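# Flip the gripper housing and return it to its tray

## Task

Turn the loose gripper housing over so it is upside down and set it back inside its tray. Its two halves must stay joined, and it may stick out past the tray's open side by a fingernail's width at most. The tray is loose: it must end up resting on all four feet on the raised bench top, with no foot hanging more than half off an edge. Finally release the housing and move both grippers away.

## Robot and tools

Robot: two arms, left_arm and right_arm, mounted on opposite sides of the table. left_arm's base is at (-0.017, +0.453, +0.039) m on the +y side; right_arm's is at (-0.007, -0.469, +0.039) m. The arm names do not match left and right in the pictures. Each arm has six revolute joints (joint 1 is the waist, then shoulder, elbow, wrist pitch, wrist yaw, wrist roll) and a two-finger parallel gripper.

Frame: every position and orientation uses one scene frame. The origin is the table centre, the table top is at z = +0.020 m, and +z is up. Positions are in metres. Orientations are quaternions written w first (qw, qx, qy, qz). In the gripper's own axes, the fingers point along +x and close along y. end_effector_position is the point between the fingers, about 3 to 4 cm short of the tips. Only the last 1.5 cm of each finger pad is flat. Reported poses can be a few cm off, more when the arm reaches far.

Row format (used by every motion tool): one flat list of 16 numbers covering both arms, even if only one arm should move: left_arm x, y, z, qw, qx, qy, qz, opening, then right_arm x, y, z, qw, qx, qy, qz, opening. x, y, z and the quaternion are an absolute target pose for that gripper in the scene frame, not an offset. Opening runs from -1 to +1: +1 is fully open (0.080 m), empty fingers touch at about -0.78, and anything lower does not close them further. Closing fully takes at least about 0.6 s. To grip, command roughly 0.08 below the grip_measured value at first contact for full force; smaller gaps grip more gently. To keep an arm still, repeat its exact last reported pose and the opening you want; to keep a gripper's orientation steady, resend the same target quaternion each time rather than copying a drifted reading.

execute_actions(actions, cameras): actions is a list holding one item or nothing. [] just reports the state (with pictures). An item with "rows" (1 to 15 rows) and "steps" (9 to 15, default 15; each step is 1/30 s) plays one row per step and repeats the last. Targets more than 0.6 m from the arm's last reported position along any gripper axis are refused. An item with only "steps" (up to 300) waits, counted from the previous result, so your reply time is included. Results are taken 9 steps before an action ends; those steps finish while you reply.

move(target, speed, blend, blocking, cameras): drives both grippers in straight lines to one row or through up to 15 rows, all within 10 s. speed is m/s per arm path, 0.002 to 2.4, default 0.25 (turning up to twice that in rad/s); one value or one per target. blend (m) rounds corners at intermediate targets; 0 stops at each. blocking=false returns about 0.5 s after starting. Paths ignore obstacles and the other arm; faster moves lag, stray and hit harder, and aiming past a contact presses harder. Avoid paths near an arm's own base; go around it. Opening changes in the first row start immediately; in later rows they happen when that row is reached and everything is at rest.

wait(seconds 0 to 10, cameras): lets time pass; ends early if a move finishes. stop(cameras): brakes a running move (fingers keep moving). zoom_image(camera, region [x0, y0, x1, y1] in pixels, at most 504x504): enlarges part of the latest image from cam_head_left, cam_head_right, cam_left_wrist or cam_right_wrist (each 896x504). read_manual(section) gives licence text only. finished_scene(scene) ends the scene irreversibly and grades it; scene is 1 or 2.

Reading results: each arm shows end_effector_position, end_effector_quat_wxyz, velocities (omitted when Joint velocities say within noise), Joint positions (last number is finger opening in m), joint torques, external torque estimates, grip_measured (same scale as opening; may be about 1 mm off and up to 0.067 narrower than a hard held part), grip_effort_n (motor newtons, negative is closing; not pad force), Hand target (where the controller now drives), and a Wrist depth line (7x7 grid of depths in mm per wrist camera, 70 to 1000; '-' means no value). The move: line gives the ending: done (within 8 mm and 2 degrees), off_target, moving, held (a check or clearance stop withheld steps), blocked (arm stopped far from its goal, then both hold), fault; limits=paced means the pose was clipped. MOTOR HOT appears at 50 °C; at 95 °C the arm is held 30 to 60 s or goes limp. Orientation commands are clipped to within 32 degrees of the current one per step. Check pose after each move and correct tilt; friction and weight can leave the gripper low or short.

Avoid: dropping or releasing a moving part, knocking anything off the table, slamming, hard pushes, shoving the tray off its feet or edge, and contact between the two arms or one gripper closing on the other's fingers (can end the scene). Joint contact torque limits (N m): waist 17.8, shoulder 22, elbow 22, wrist pitch 5.8, wrist yaw 5.78, wrist roll 5.42; reaching one stops that arm for 10 s. Camera cables touching objects count as touching. Loose objects may be nudged occasionally. Move smoothly and quickly; thinking time runs the clock.

Each tool is called as name(argument=value, ...), one argument or row to a line, values as JSON.

## Session

execute_actions(
  actions=[],
  cameras=["all"],
)

Scene clock: 0.00 s of 5467.00 s.
left_arm: end_effector_position=(-0.0270, +0.1679, +0.3685) grip_measured=+1.000 grip_effort_n=n/a end_effector_quat_wxyz=(+0.692, +0.164, +0.169, -0.683) | right_arm: end_effector_position=(+0.2309, -0.2810, +0.1734) grip_measured=+1.000 grip_effort_n=n/a end_effector_quat_wxyz=(-0.786, -0.139, -0.536, +0.275)
Joint positions: left_arm=[-0.064 0.947 1.165 -0.696 -0.078 -0.044 0.08] | right_arm=[-0.73 1.702 1.362 -1.272 0.404 1.48 0.08]
Joint velocities: within noise
Joint torques (N m): no reading
External joint torques (N m): no reading
Heat: left arm: hottest wrist yaw 40 °C (+0.0 °C/min); right arm: hottest wrist roll 41 °C (+0.0 °C/min).
Wrist depth (mm): cam_left_wrist=[- 374 - - - - - / - 436 - 840 - - - / - 684 726 720 713 - - / - 598 601 603 598 626 - / - 487 346 299 345 495 - / - 440 294 297 301 103 425 / - - 262 266 267 80 -] | cam_right_wrist=[989 - - 233 239 270 280 / 987 998 219 244 242 241 274 / 950 209 230 241 246 236 267 / 197 216 227 236 245 234 239 / 209 215 223 231 239 245 234 / 207 97 219 225 233 242 231 / - 75 215 222 228 92 -]
Hand target: left_arm -0.0269, +0.1684, +0.3719; +0.693, +0.160, +0.166, -0.683 | right_arm +0.2311, -0.2810, +0.1738; +0.787, +0.140, +0.535, -0.275

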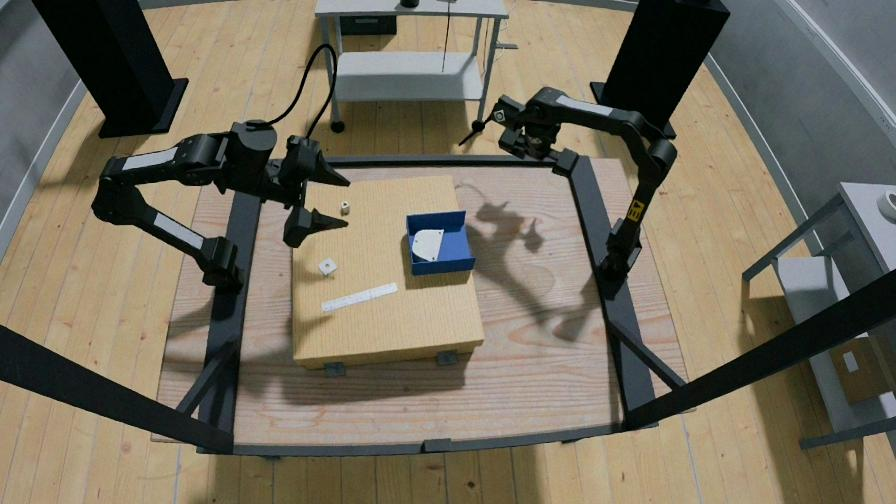

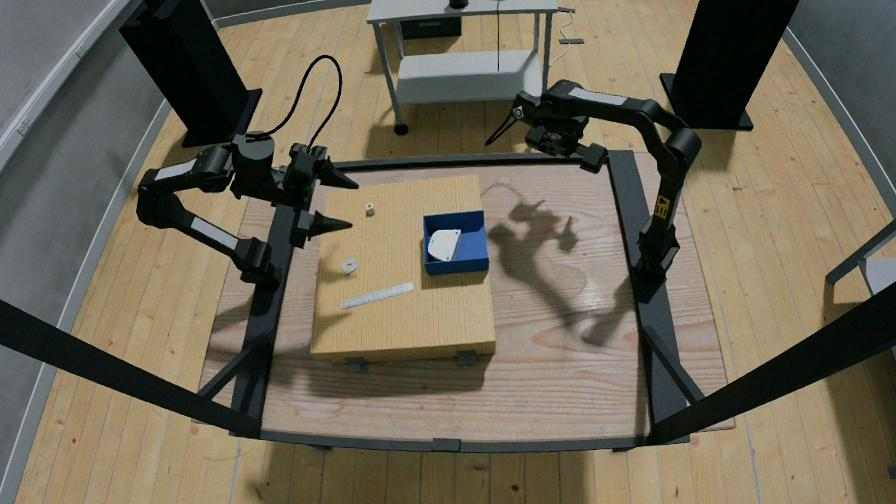

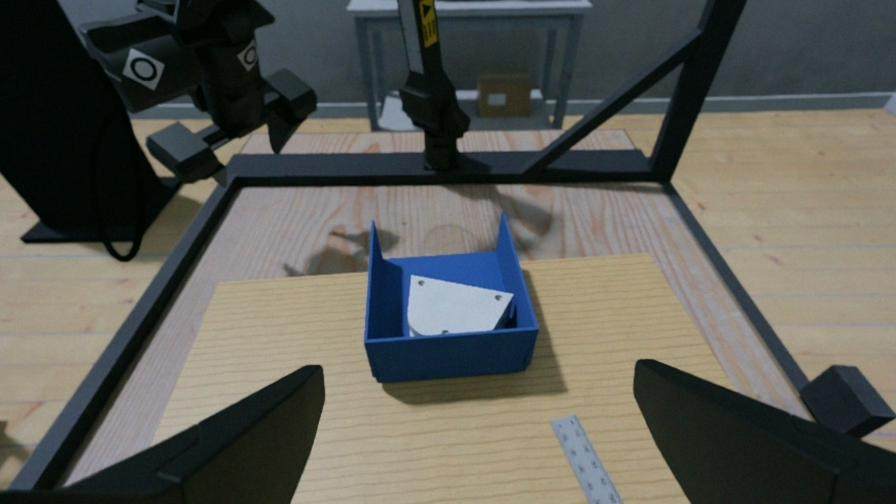

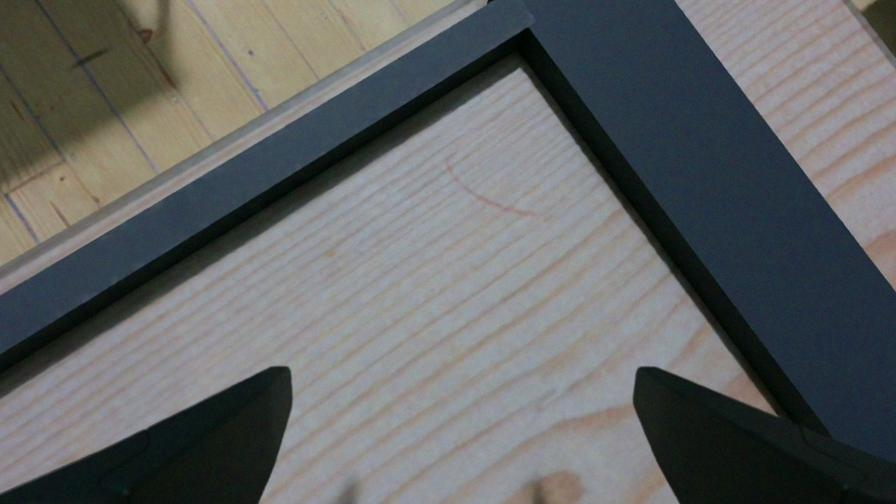

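zoom_image(
  camera="cam_left_wrist",
  region=[340, 200, 560, 400],
)

zoom_image(
  camera="cam_head_left",
  region=[280, 160, 500, 380],
)

zoom_image(
  camera="cam_head_right",
  region=[390, 180, 510, 300],
)

Scaled by 2.291 from the camera's 896x504 image, which has a finer 1280x720 frame.

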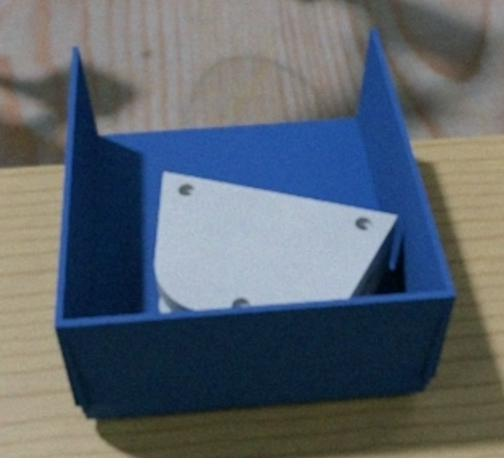

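Scaled by 2.291 from the camera's 896x504 image, which has a finer 1280x720 frame.

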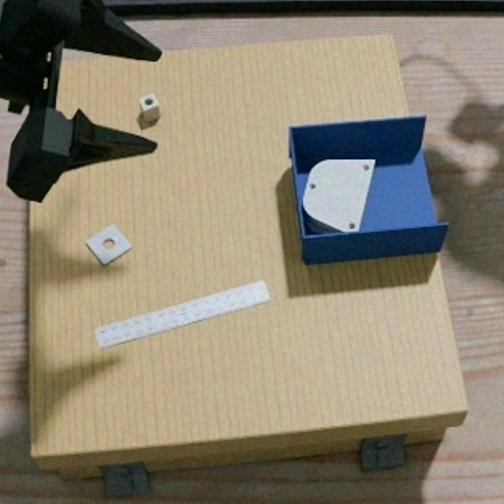

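Scaled by 4.200 from the camera's 896x504 image, which has a finer 1280x720 frame.

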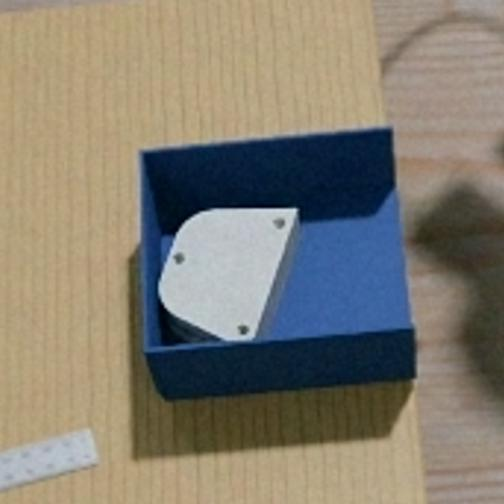

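move(
  target=[0.035,0.01,0.37,0.612,0.354,0.354,-0.612,1,0.2309,-0.2810,0.1734,-0.786,-0.139,-0.536,0.275,1],
)

zoom_image(
  camera="cam_left_wrist",
  region=[200, 50, 700, 504],
)

Scene clock: 3.97 s of 5467.00 s.
left_arm: end_effector_position=(+0.0338, +0.0129, +0.3676) grip_measured=+1.000 grip_effort_n=-2.6 end_effector_quat_wxyz=(+0.636, +0.318, +0.316, -0.627) | right_arm: end_effector_position=(+0.2309, -0.2810, +0.1734) grip_measured=+1.000 grip_effort_n=1.6 end_effector_quat_wxyz=(-0.786, -0.139, -0.536, +0.275)
Joint positions: left_arm=[0.151 1.932 2.344 -1.346 0.071 0.109 0.08] | right_arm=[-0.73 1.702 1.362 -1.272 0.404 1.48 0.08]
Joint velocities: within noise
Joint torques (N m): left_arm=[0.05 -7.53 8.4 1.19 0.09 0.15] | right_arm=[-0.09 -6.34 5.3 0.48 0.34 -0.03]
External joint torques (N m): left_arm=[0.11 0.22 3.22 -0.01 0.04 0.15] | right_arm=[-0.06 0.25 -0.28 0.24 0.04 -0.04]
Heat: left arm: hottest wrist yaw 40 °C (+0.0 °C/min); right arm: hottest wrist roll 41 °C (+0.0 °C/min).
Wrist depth (mm): cam_left_wrist=[271 295 523 524 517 521 - / - 486 500 505 499 501 - / - 466 464 467 469 469 468 / - 435 439 440 443 439 442 / - 411 280 274 266 277 283 / - 400 262 259 227 103 264 / - - 249 246 219 80 -] | cam_right_wrist=[- - - 232 239 270 281 / 975 994 220 244 241 242 274 / 944 209 230 241 247 236 268 / 197 216 227 235 244 234 239 / 208 216 223 230 238 243 233 / 207 97 219 226 232 241 231 / - 75 216 221 228 92 -]
Hand target: left_arm +0.0350, +0.0105, +0.3694; +0.638, +0.316, +0.312, -0.629 | right_arm +0.2309, -0.2810, +0.1733; +0.786, +0.139, +0.536, -0.275
Off the commanded pose: left_arm 0.004 m, 7 deg | right_arm 0.000 m, 0 deg.
joint sent to its limit (left arm) — joint 3 (elbow), upper limit, where the elbow is as straight as it goes.
Kept back: nothing.
move: off_target (left_arm)
camera_calibration:
cam_left_wrist: T_world_to_cam=[[-0.99938, 0.0342991, -0.00794389, 0.0424918], [0.0350261, 0.945758, -0.322978, 0.139004], [-0.00356487, -0.323057, -0.946373, 0.430108], [0, 0, 0, 1]] pos_world=[0.03913, 0.00602772, 0.452275]

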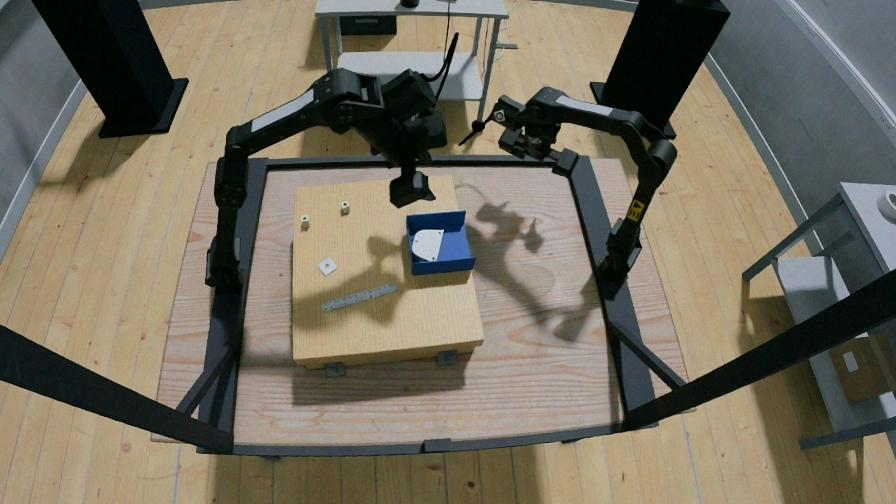

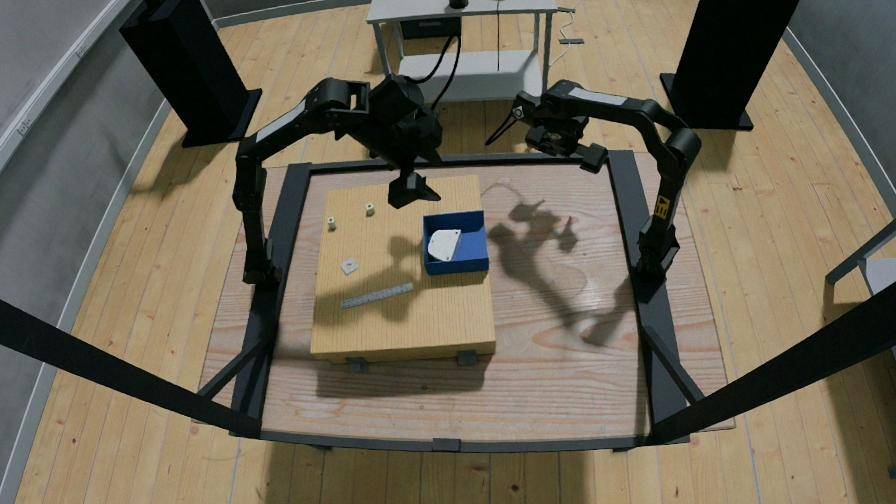

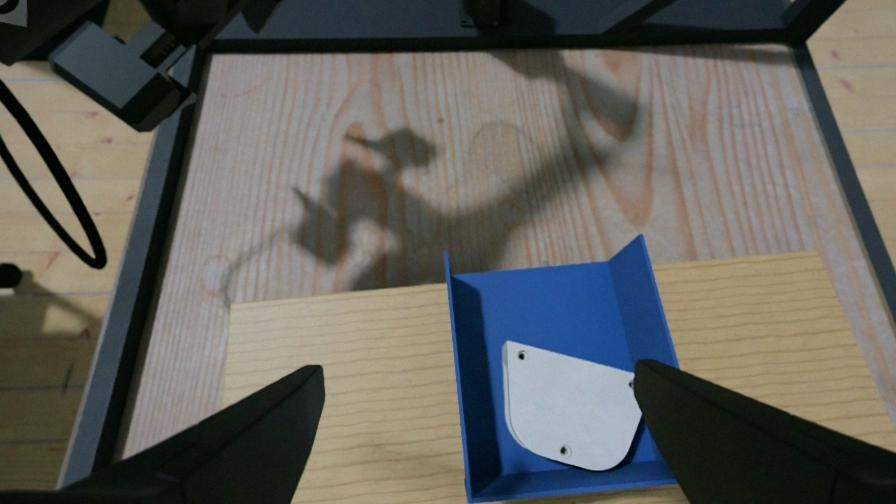

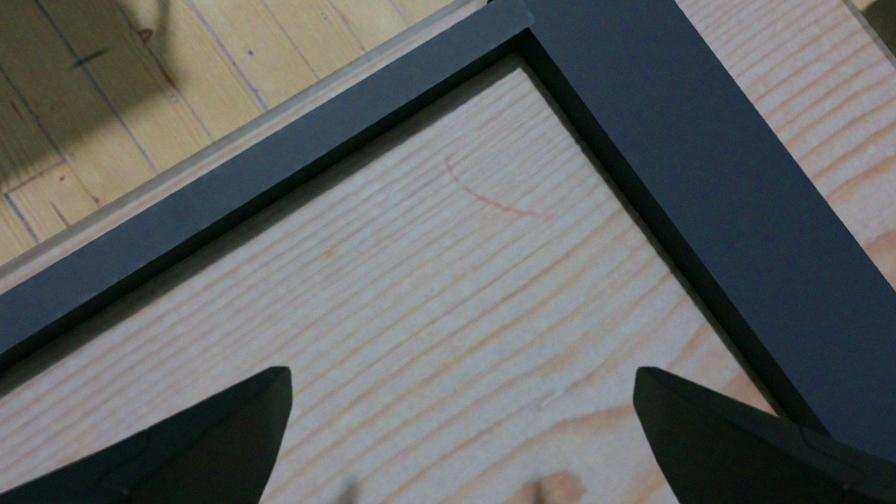

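Scaled by 1.008 from the camera's 896x504 image, which has a finer 1280x720 frame.

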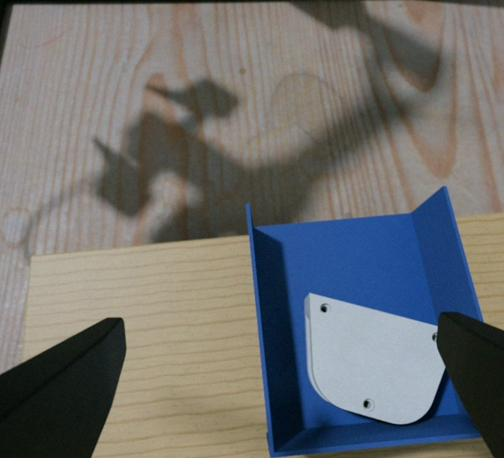

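move(
  target=[
    [-0.01,0.04,0.40,0.63,0.33,0.33,-0.62,1,0.12,-0.31,0.30,0.704,-0.062,0.062,0.704,1],
    [-0.01,0.04,0.40,0.63,0.33,0.33,-0.62,1,-0.01,-0.29,0.27,0.704,-0.062,0.062,0.704,1],
  ],
  speed=0.5,
)

zoom_image(
  camera="cam_left_wrist",
  region=[330, 220, 600, 480],
)

zoom_image(
  camera="cam_right_wrist",
  region=[270, 100, 670, 400],
)

Scene clock: 11.00 s of 5467.00 s.
left_arm: end_effector_position=(-0.0092, +0.0361, +0.3882) grip_measured=+1.000 grip_effort_n=-2.6 end_effector_quat_wxyz=(+0.638, +0.315, +0.314, -0.629) | right_arm: end_effector_position=(-0.0099, -0.2901, +0.2712) grip_measured=+1.000 grip_effort_n=0.2 end_effector_quat_wxyz=(+0.703, -0.065, +0.060, +0.705) end_effector_velocity=(+0.001, -0.001, -0.001) end_effector_angular_velocity=(-0.001, -0.010, -0.019)
Joint positions: left_arm=[0.03 1.863 2.344 -1.403 0 0.01 0.08] | right_arm=[0.058 0.086 0.456 -0.548 0.078 0.008 0.08]
Joint velocities: left_arm=[within noise] | right_arm=[0.076 -0.007 -0.002 -0.007 0.095 0.007 0]
Joint torques (N m): left_arm=[-0.46 -9.87 8.23 0.95 -0.1 -0.1] | right_arm=[0.15 0.84 5.11 2.52 0.09 0.2]
External joint torques (N m): left_arm=[-0.45 -2.81 3.27 -0.26 -0.1 -0.1] | right_arm=[0.16 -0.73 -0.94 0.8 0.08 0.19]
Heat: left arm: hottest elbow 39 °C (+16.4 °C/min); right arm: hottest wrist roll 40 °C (-5.5 °C/min).
Wrist depth (mm): cam_left_wrist=[- 557 553 547 556 552 - / - 526 536 533 533 527 - / - 496 496 494 493 493 - / - 467 467 465 315 452 - / - 311 301 288 294 301 439 / 420 412 278 260 252 103 408 / - - 268 267 270 80 -] | cam_right_wrist=[- - - - - - - / - - - - - - - / - - - 758 - - - / - 694 400 361 442 - - / - 319 323 320 333 371 - / 453 302 322 433 452 348 - / - 75 385 389 395 92 -]
Hand target: left_arm -0.0100, +0.0405, +0.3993; +0.643, +0.305, +0.305, -0.633 | right_arm -0.0099, -0.2900, +0.2700; +0.704, -0.062, +0.062, +0.705
Off the commanded pose: left_arm 0.012 m, 3 deg | right_arm 0.001 m, 0 deg.
joint sent to its limit (left arm) — joint 3 (elbow), upper limit, where the elbow is as straight as it goes.
Kept back: nothing.
move: off_target (left_arm)
camera_calibration:
cam_left_wrist: T_world_to_cam=[[-0.999422, 0.0334022, -0.00637017, -0.00176475], [0.033625, 0.942879, -0.331434, 0.128612], [-0.00506433, -0.331457, -0.943457, 0.456154], [0, 0, 0, 1]] pos_world=[-0.0037782, 0.0299884, 0.472976]
cam_right_wrist: T_world_to_cam=[[0.999156, -0.0310676, 0.0268653, -0.00240505], [0.0110881, -0.425778, -0.90476, 0.160524], [0.0395474, 0.904294, -0.425074, 0.45655], [0, 0, 0, 1]] pos_world=[-0.0174323, -0.344583, 0.339368]

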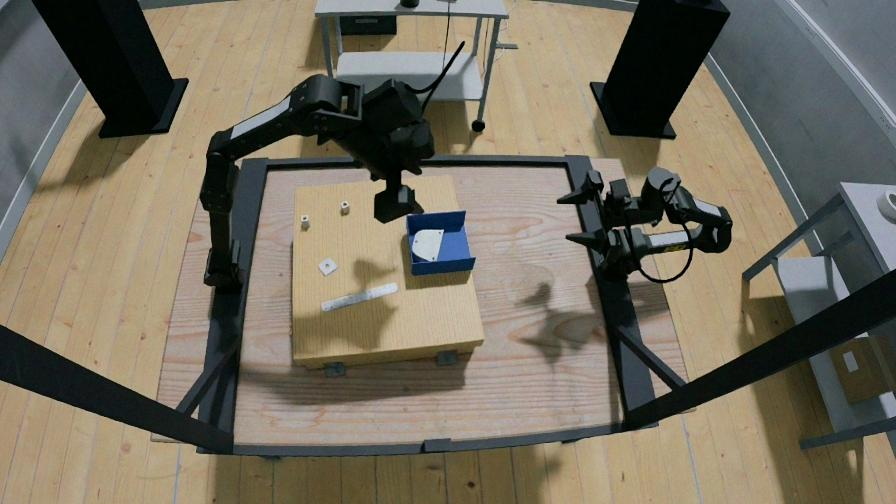

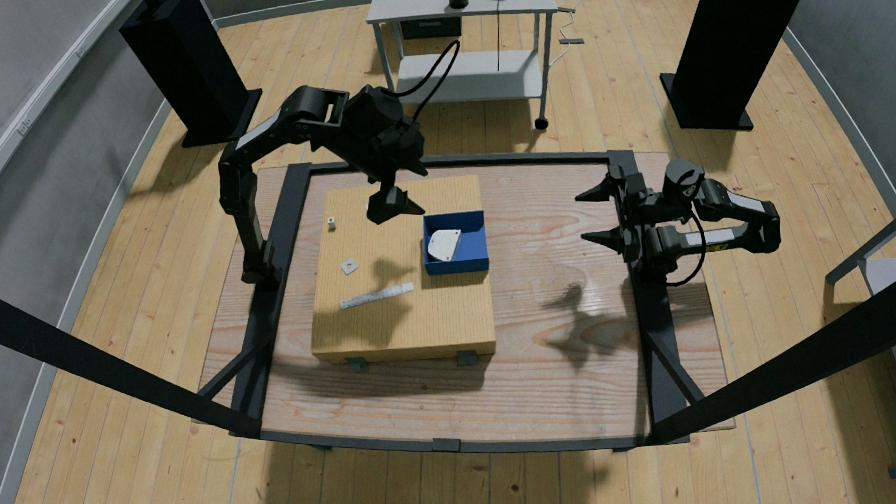

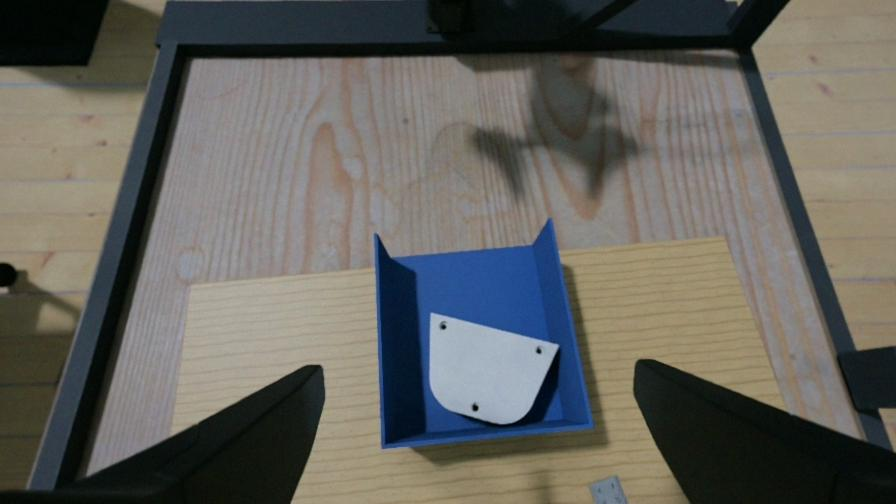

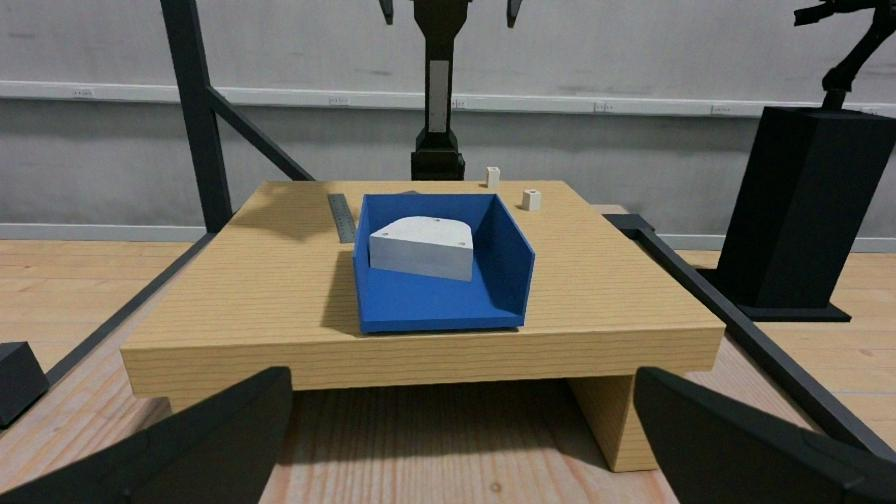

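Scaled by 1.867 from the camera's 896x504 image, which has a finer 1280x720 frame.

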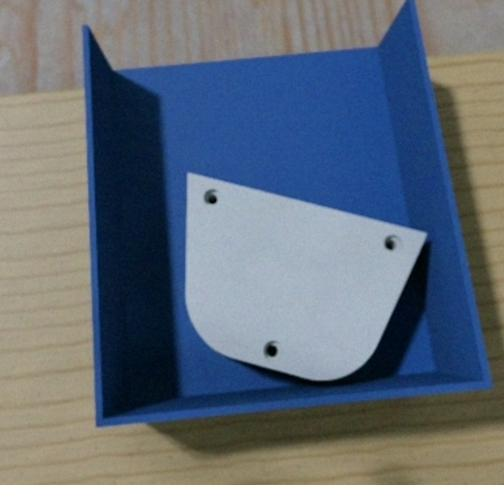

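Scaled by 1.260 from the camera's 896x504 image, which has a finer 1280x720 frame.

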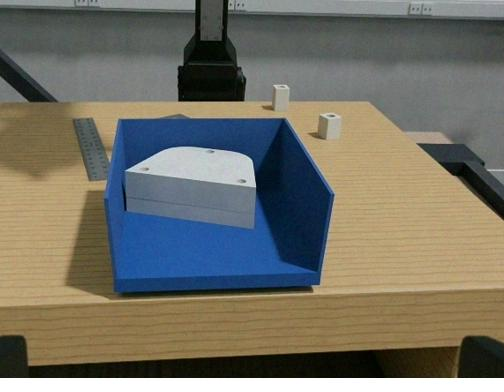

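zoom_image(
  camera="cam_right_wrist",
  region=[345, 185, 545, 345],
)

zoom_image(
  camera="cam_left_wrist",
  region=[410, 300, 570, 440],
)

Scaled by 2.520 from the camera's 896x504 image, which has a finer 1280x720 frame.

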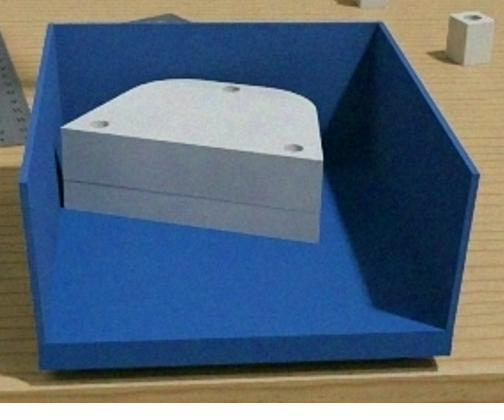

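Scaled by 3.150 from the camera's 896x504 image, which has a finer 1280x720 frame.

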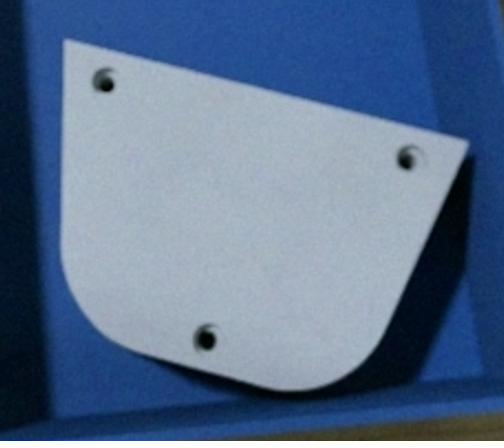

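move(
  target=[0.002,-0.0045,0.30,0.7068,-0.0191,0.7069,0.0191,1,-0.0099,-0.3,0.2712,0.704,-0.062,0.062,0.704,1],
  speed=0.4,
)

zoom_image(
  camera="cam_left_wrist",
  region=[250, 50, 700, 500],
)

zoom_image(
  camera="cam_right_wrist",
  region=[330, 50, 600, 350],
)

zoom_image(
  camera="cam_head_right",
  region=[370, 140, 530, 300],
)

Scene clock: 28.90 s of 5467.00 s.
left_arm: end_effector_position=(+0.0007, -0.0011, +0.2995) grip_measured=+1.000 grip_effort_n=-3.0 end_effector_quat_wxyz=(+0.695, -0.163, +0.687, -0.132) | right_arm: end_effector_position=(-0.0099, -0.2980, +0.2660) grip_measured=+1.000 grip_effort_n=1.2 end_effector_quat_wxyz=(+0.704, -0.071, +0.065, +0.704)
Joint positions: left_arm=[0.049 2.07 2.346 -1.426 -0.004 -1.576 0.08] | right_arm=[0.107 0.045 0.458 -0.607 0.129 0.017 0.08]
Joint velocities: within noise
Joint torques (N m): left_arm=[0.2 -8.4 7.98 0.85 0.01 -0.19] | right_arm=[0.17 0.78 6.64 2.29 0.11 0.19]
External joint torques (N m): left_arm=[0.16 0.42 2.68 -0.04 0.06 -0.21] | right_arm=[0.18 -0.94 0.74 0.59 0.1 0.18]
Heat: left arm: hottest shoulder 41 °C (+20.8 °C/min); right arm: hottest wrist roll 40 °C (-2.1 °C/min).
Wrist depth (mm): cam_left_wrist=[139 149 163 181 355 401 464 / 143 153 169 187 370 421 491 / 146 157 173 191 385 437 467 / 151 162 167 186 400 455 409 / 155 168 153 165 419 478 - / 159 170 155 202 219 103 - / - - 166 177 252 80 -] | cam_right_wrist=[- - - 282 - - - / - - - 752 - - - / - - 584 412 - - - / - 454 380 361 417 - - / - 313 322 325 340 355 - / 438 97 417 450 451 464 487 / - 75 375 378 383 92 -]
Hand target: left_arm +0.0020, -0.0039, +0.2994; +0.694, -0.167, +0.688, -0.131 | right_arm -0.0099, -0.3000, +0.2712; +0.704, -0.062, +0.062, +0.704
Off the commanded pose: left_arm 0.004 m, 24 deg | right_arm 0.006 m, 1 deg.
joint sent to its limit (left arm) — joint 3 (elbow), upper limit, where the elbow is as straight as it goes.
Kept back: nothing.
move: off_target (left_arm)
camera_calibration:
cam_left_wrist: T_world_to_cam=[[0.0036427, -0.902082, 0.431549, -0.124095], [-0.958058, 0.120514, 0.260002, -0.0434021], [-0.28655, -0.414396, -0.863808, 0.336376], [0, 0, 0, 1]] pos_world=[0.055259, 0.0326797, 0.355402]
cam_right_wrist: T_world_to_cam=[[0.999007, -0.033369, 0.0295316, -0.00380597], [0.0118639, -0.439636, -0.898098, 0.146555], [0.0429518, 0.897556, -0.438803, 0.463148], [0, 0, 0, 1]] pos_world=[-0.0178296, -0.351397, 0.334964]

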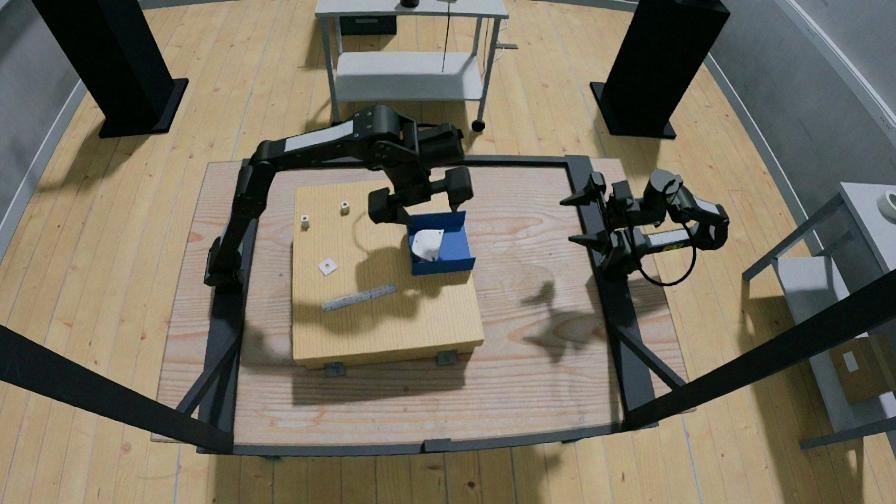

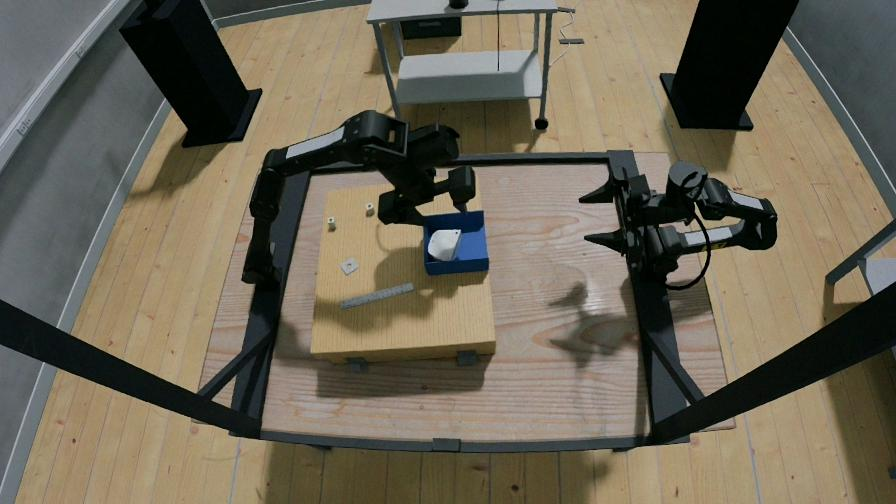

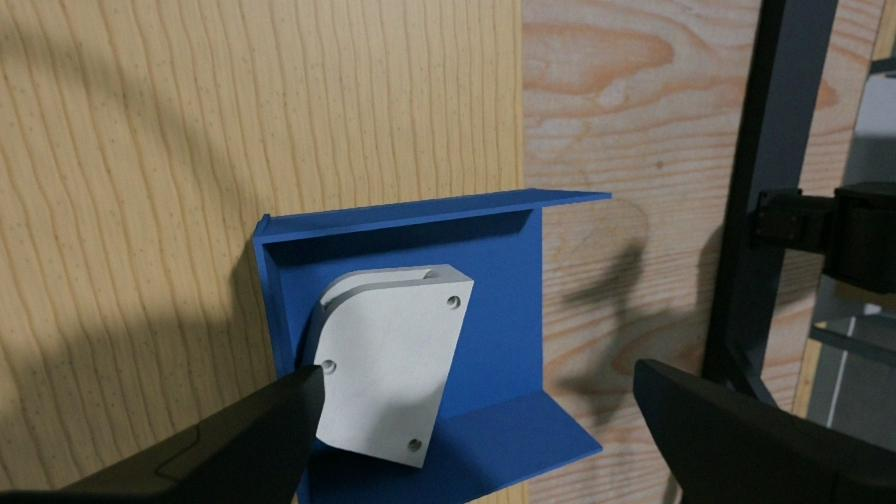

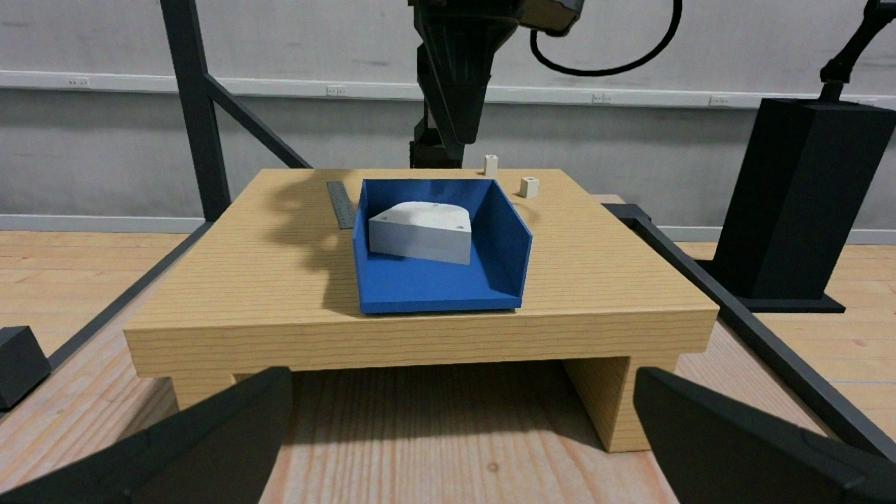

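Scaled by 1.120 from the camera's 896x504 image, which has a finer 1280x720 frame.

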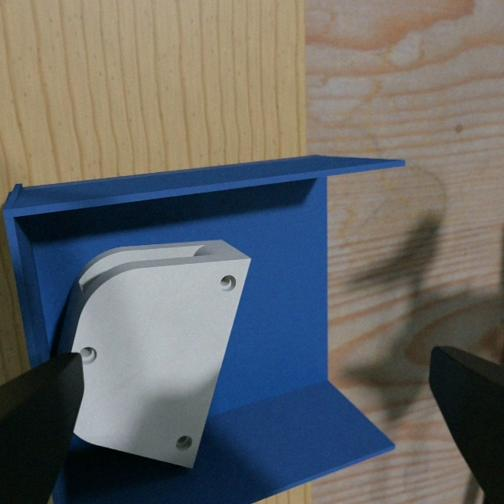

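Scaled by 1.680 from the camera's 896x504 image, which has a finer 1280x720 frame.

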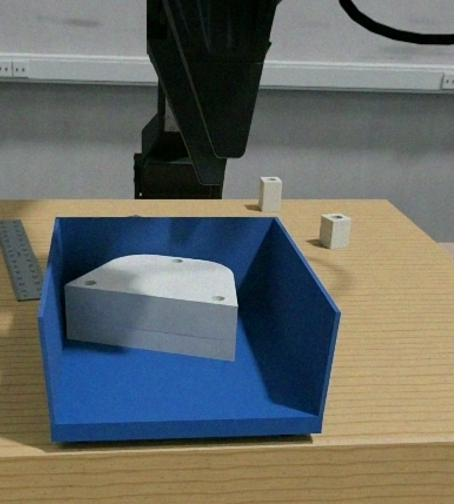

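Scaled by 3.150 from the camera's 896x504 image, which has a finer 1280x720 frame.

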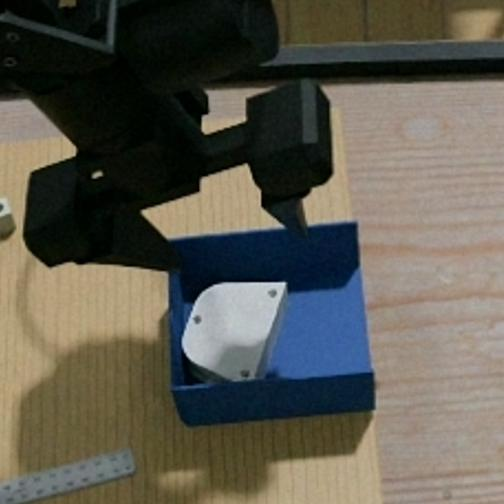

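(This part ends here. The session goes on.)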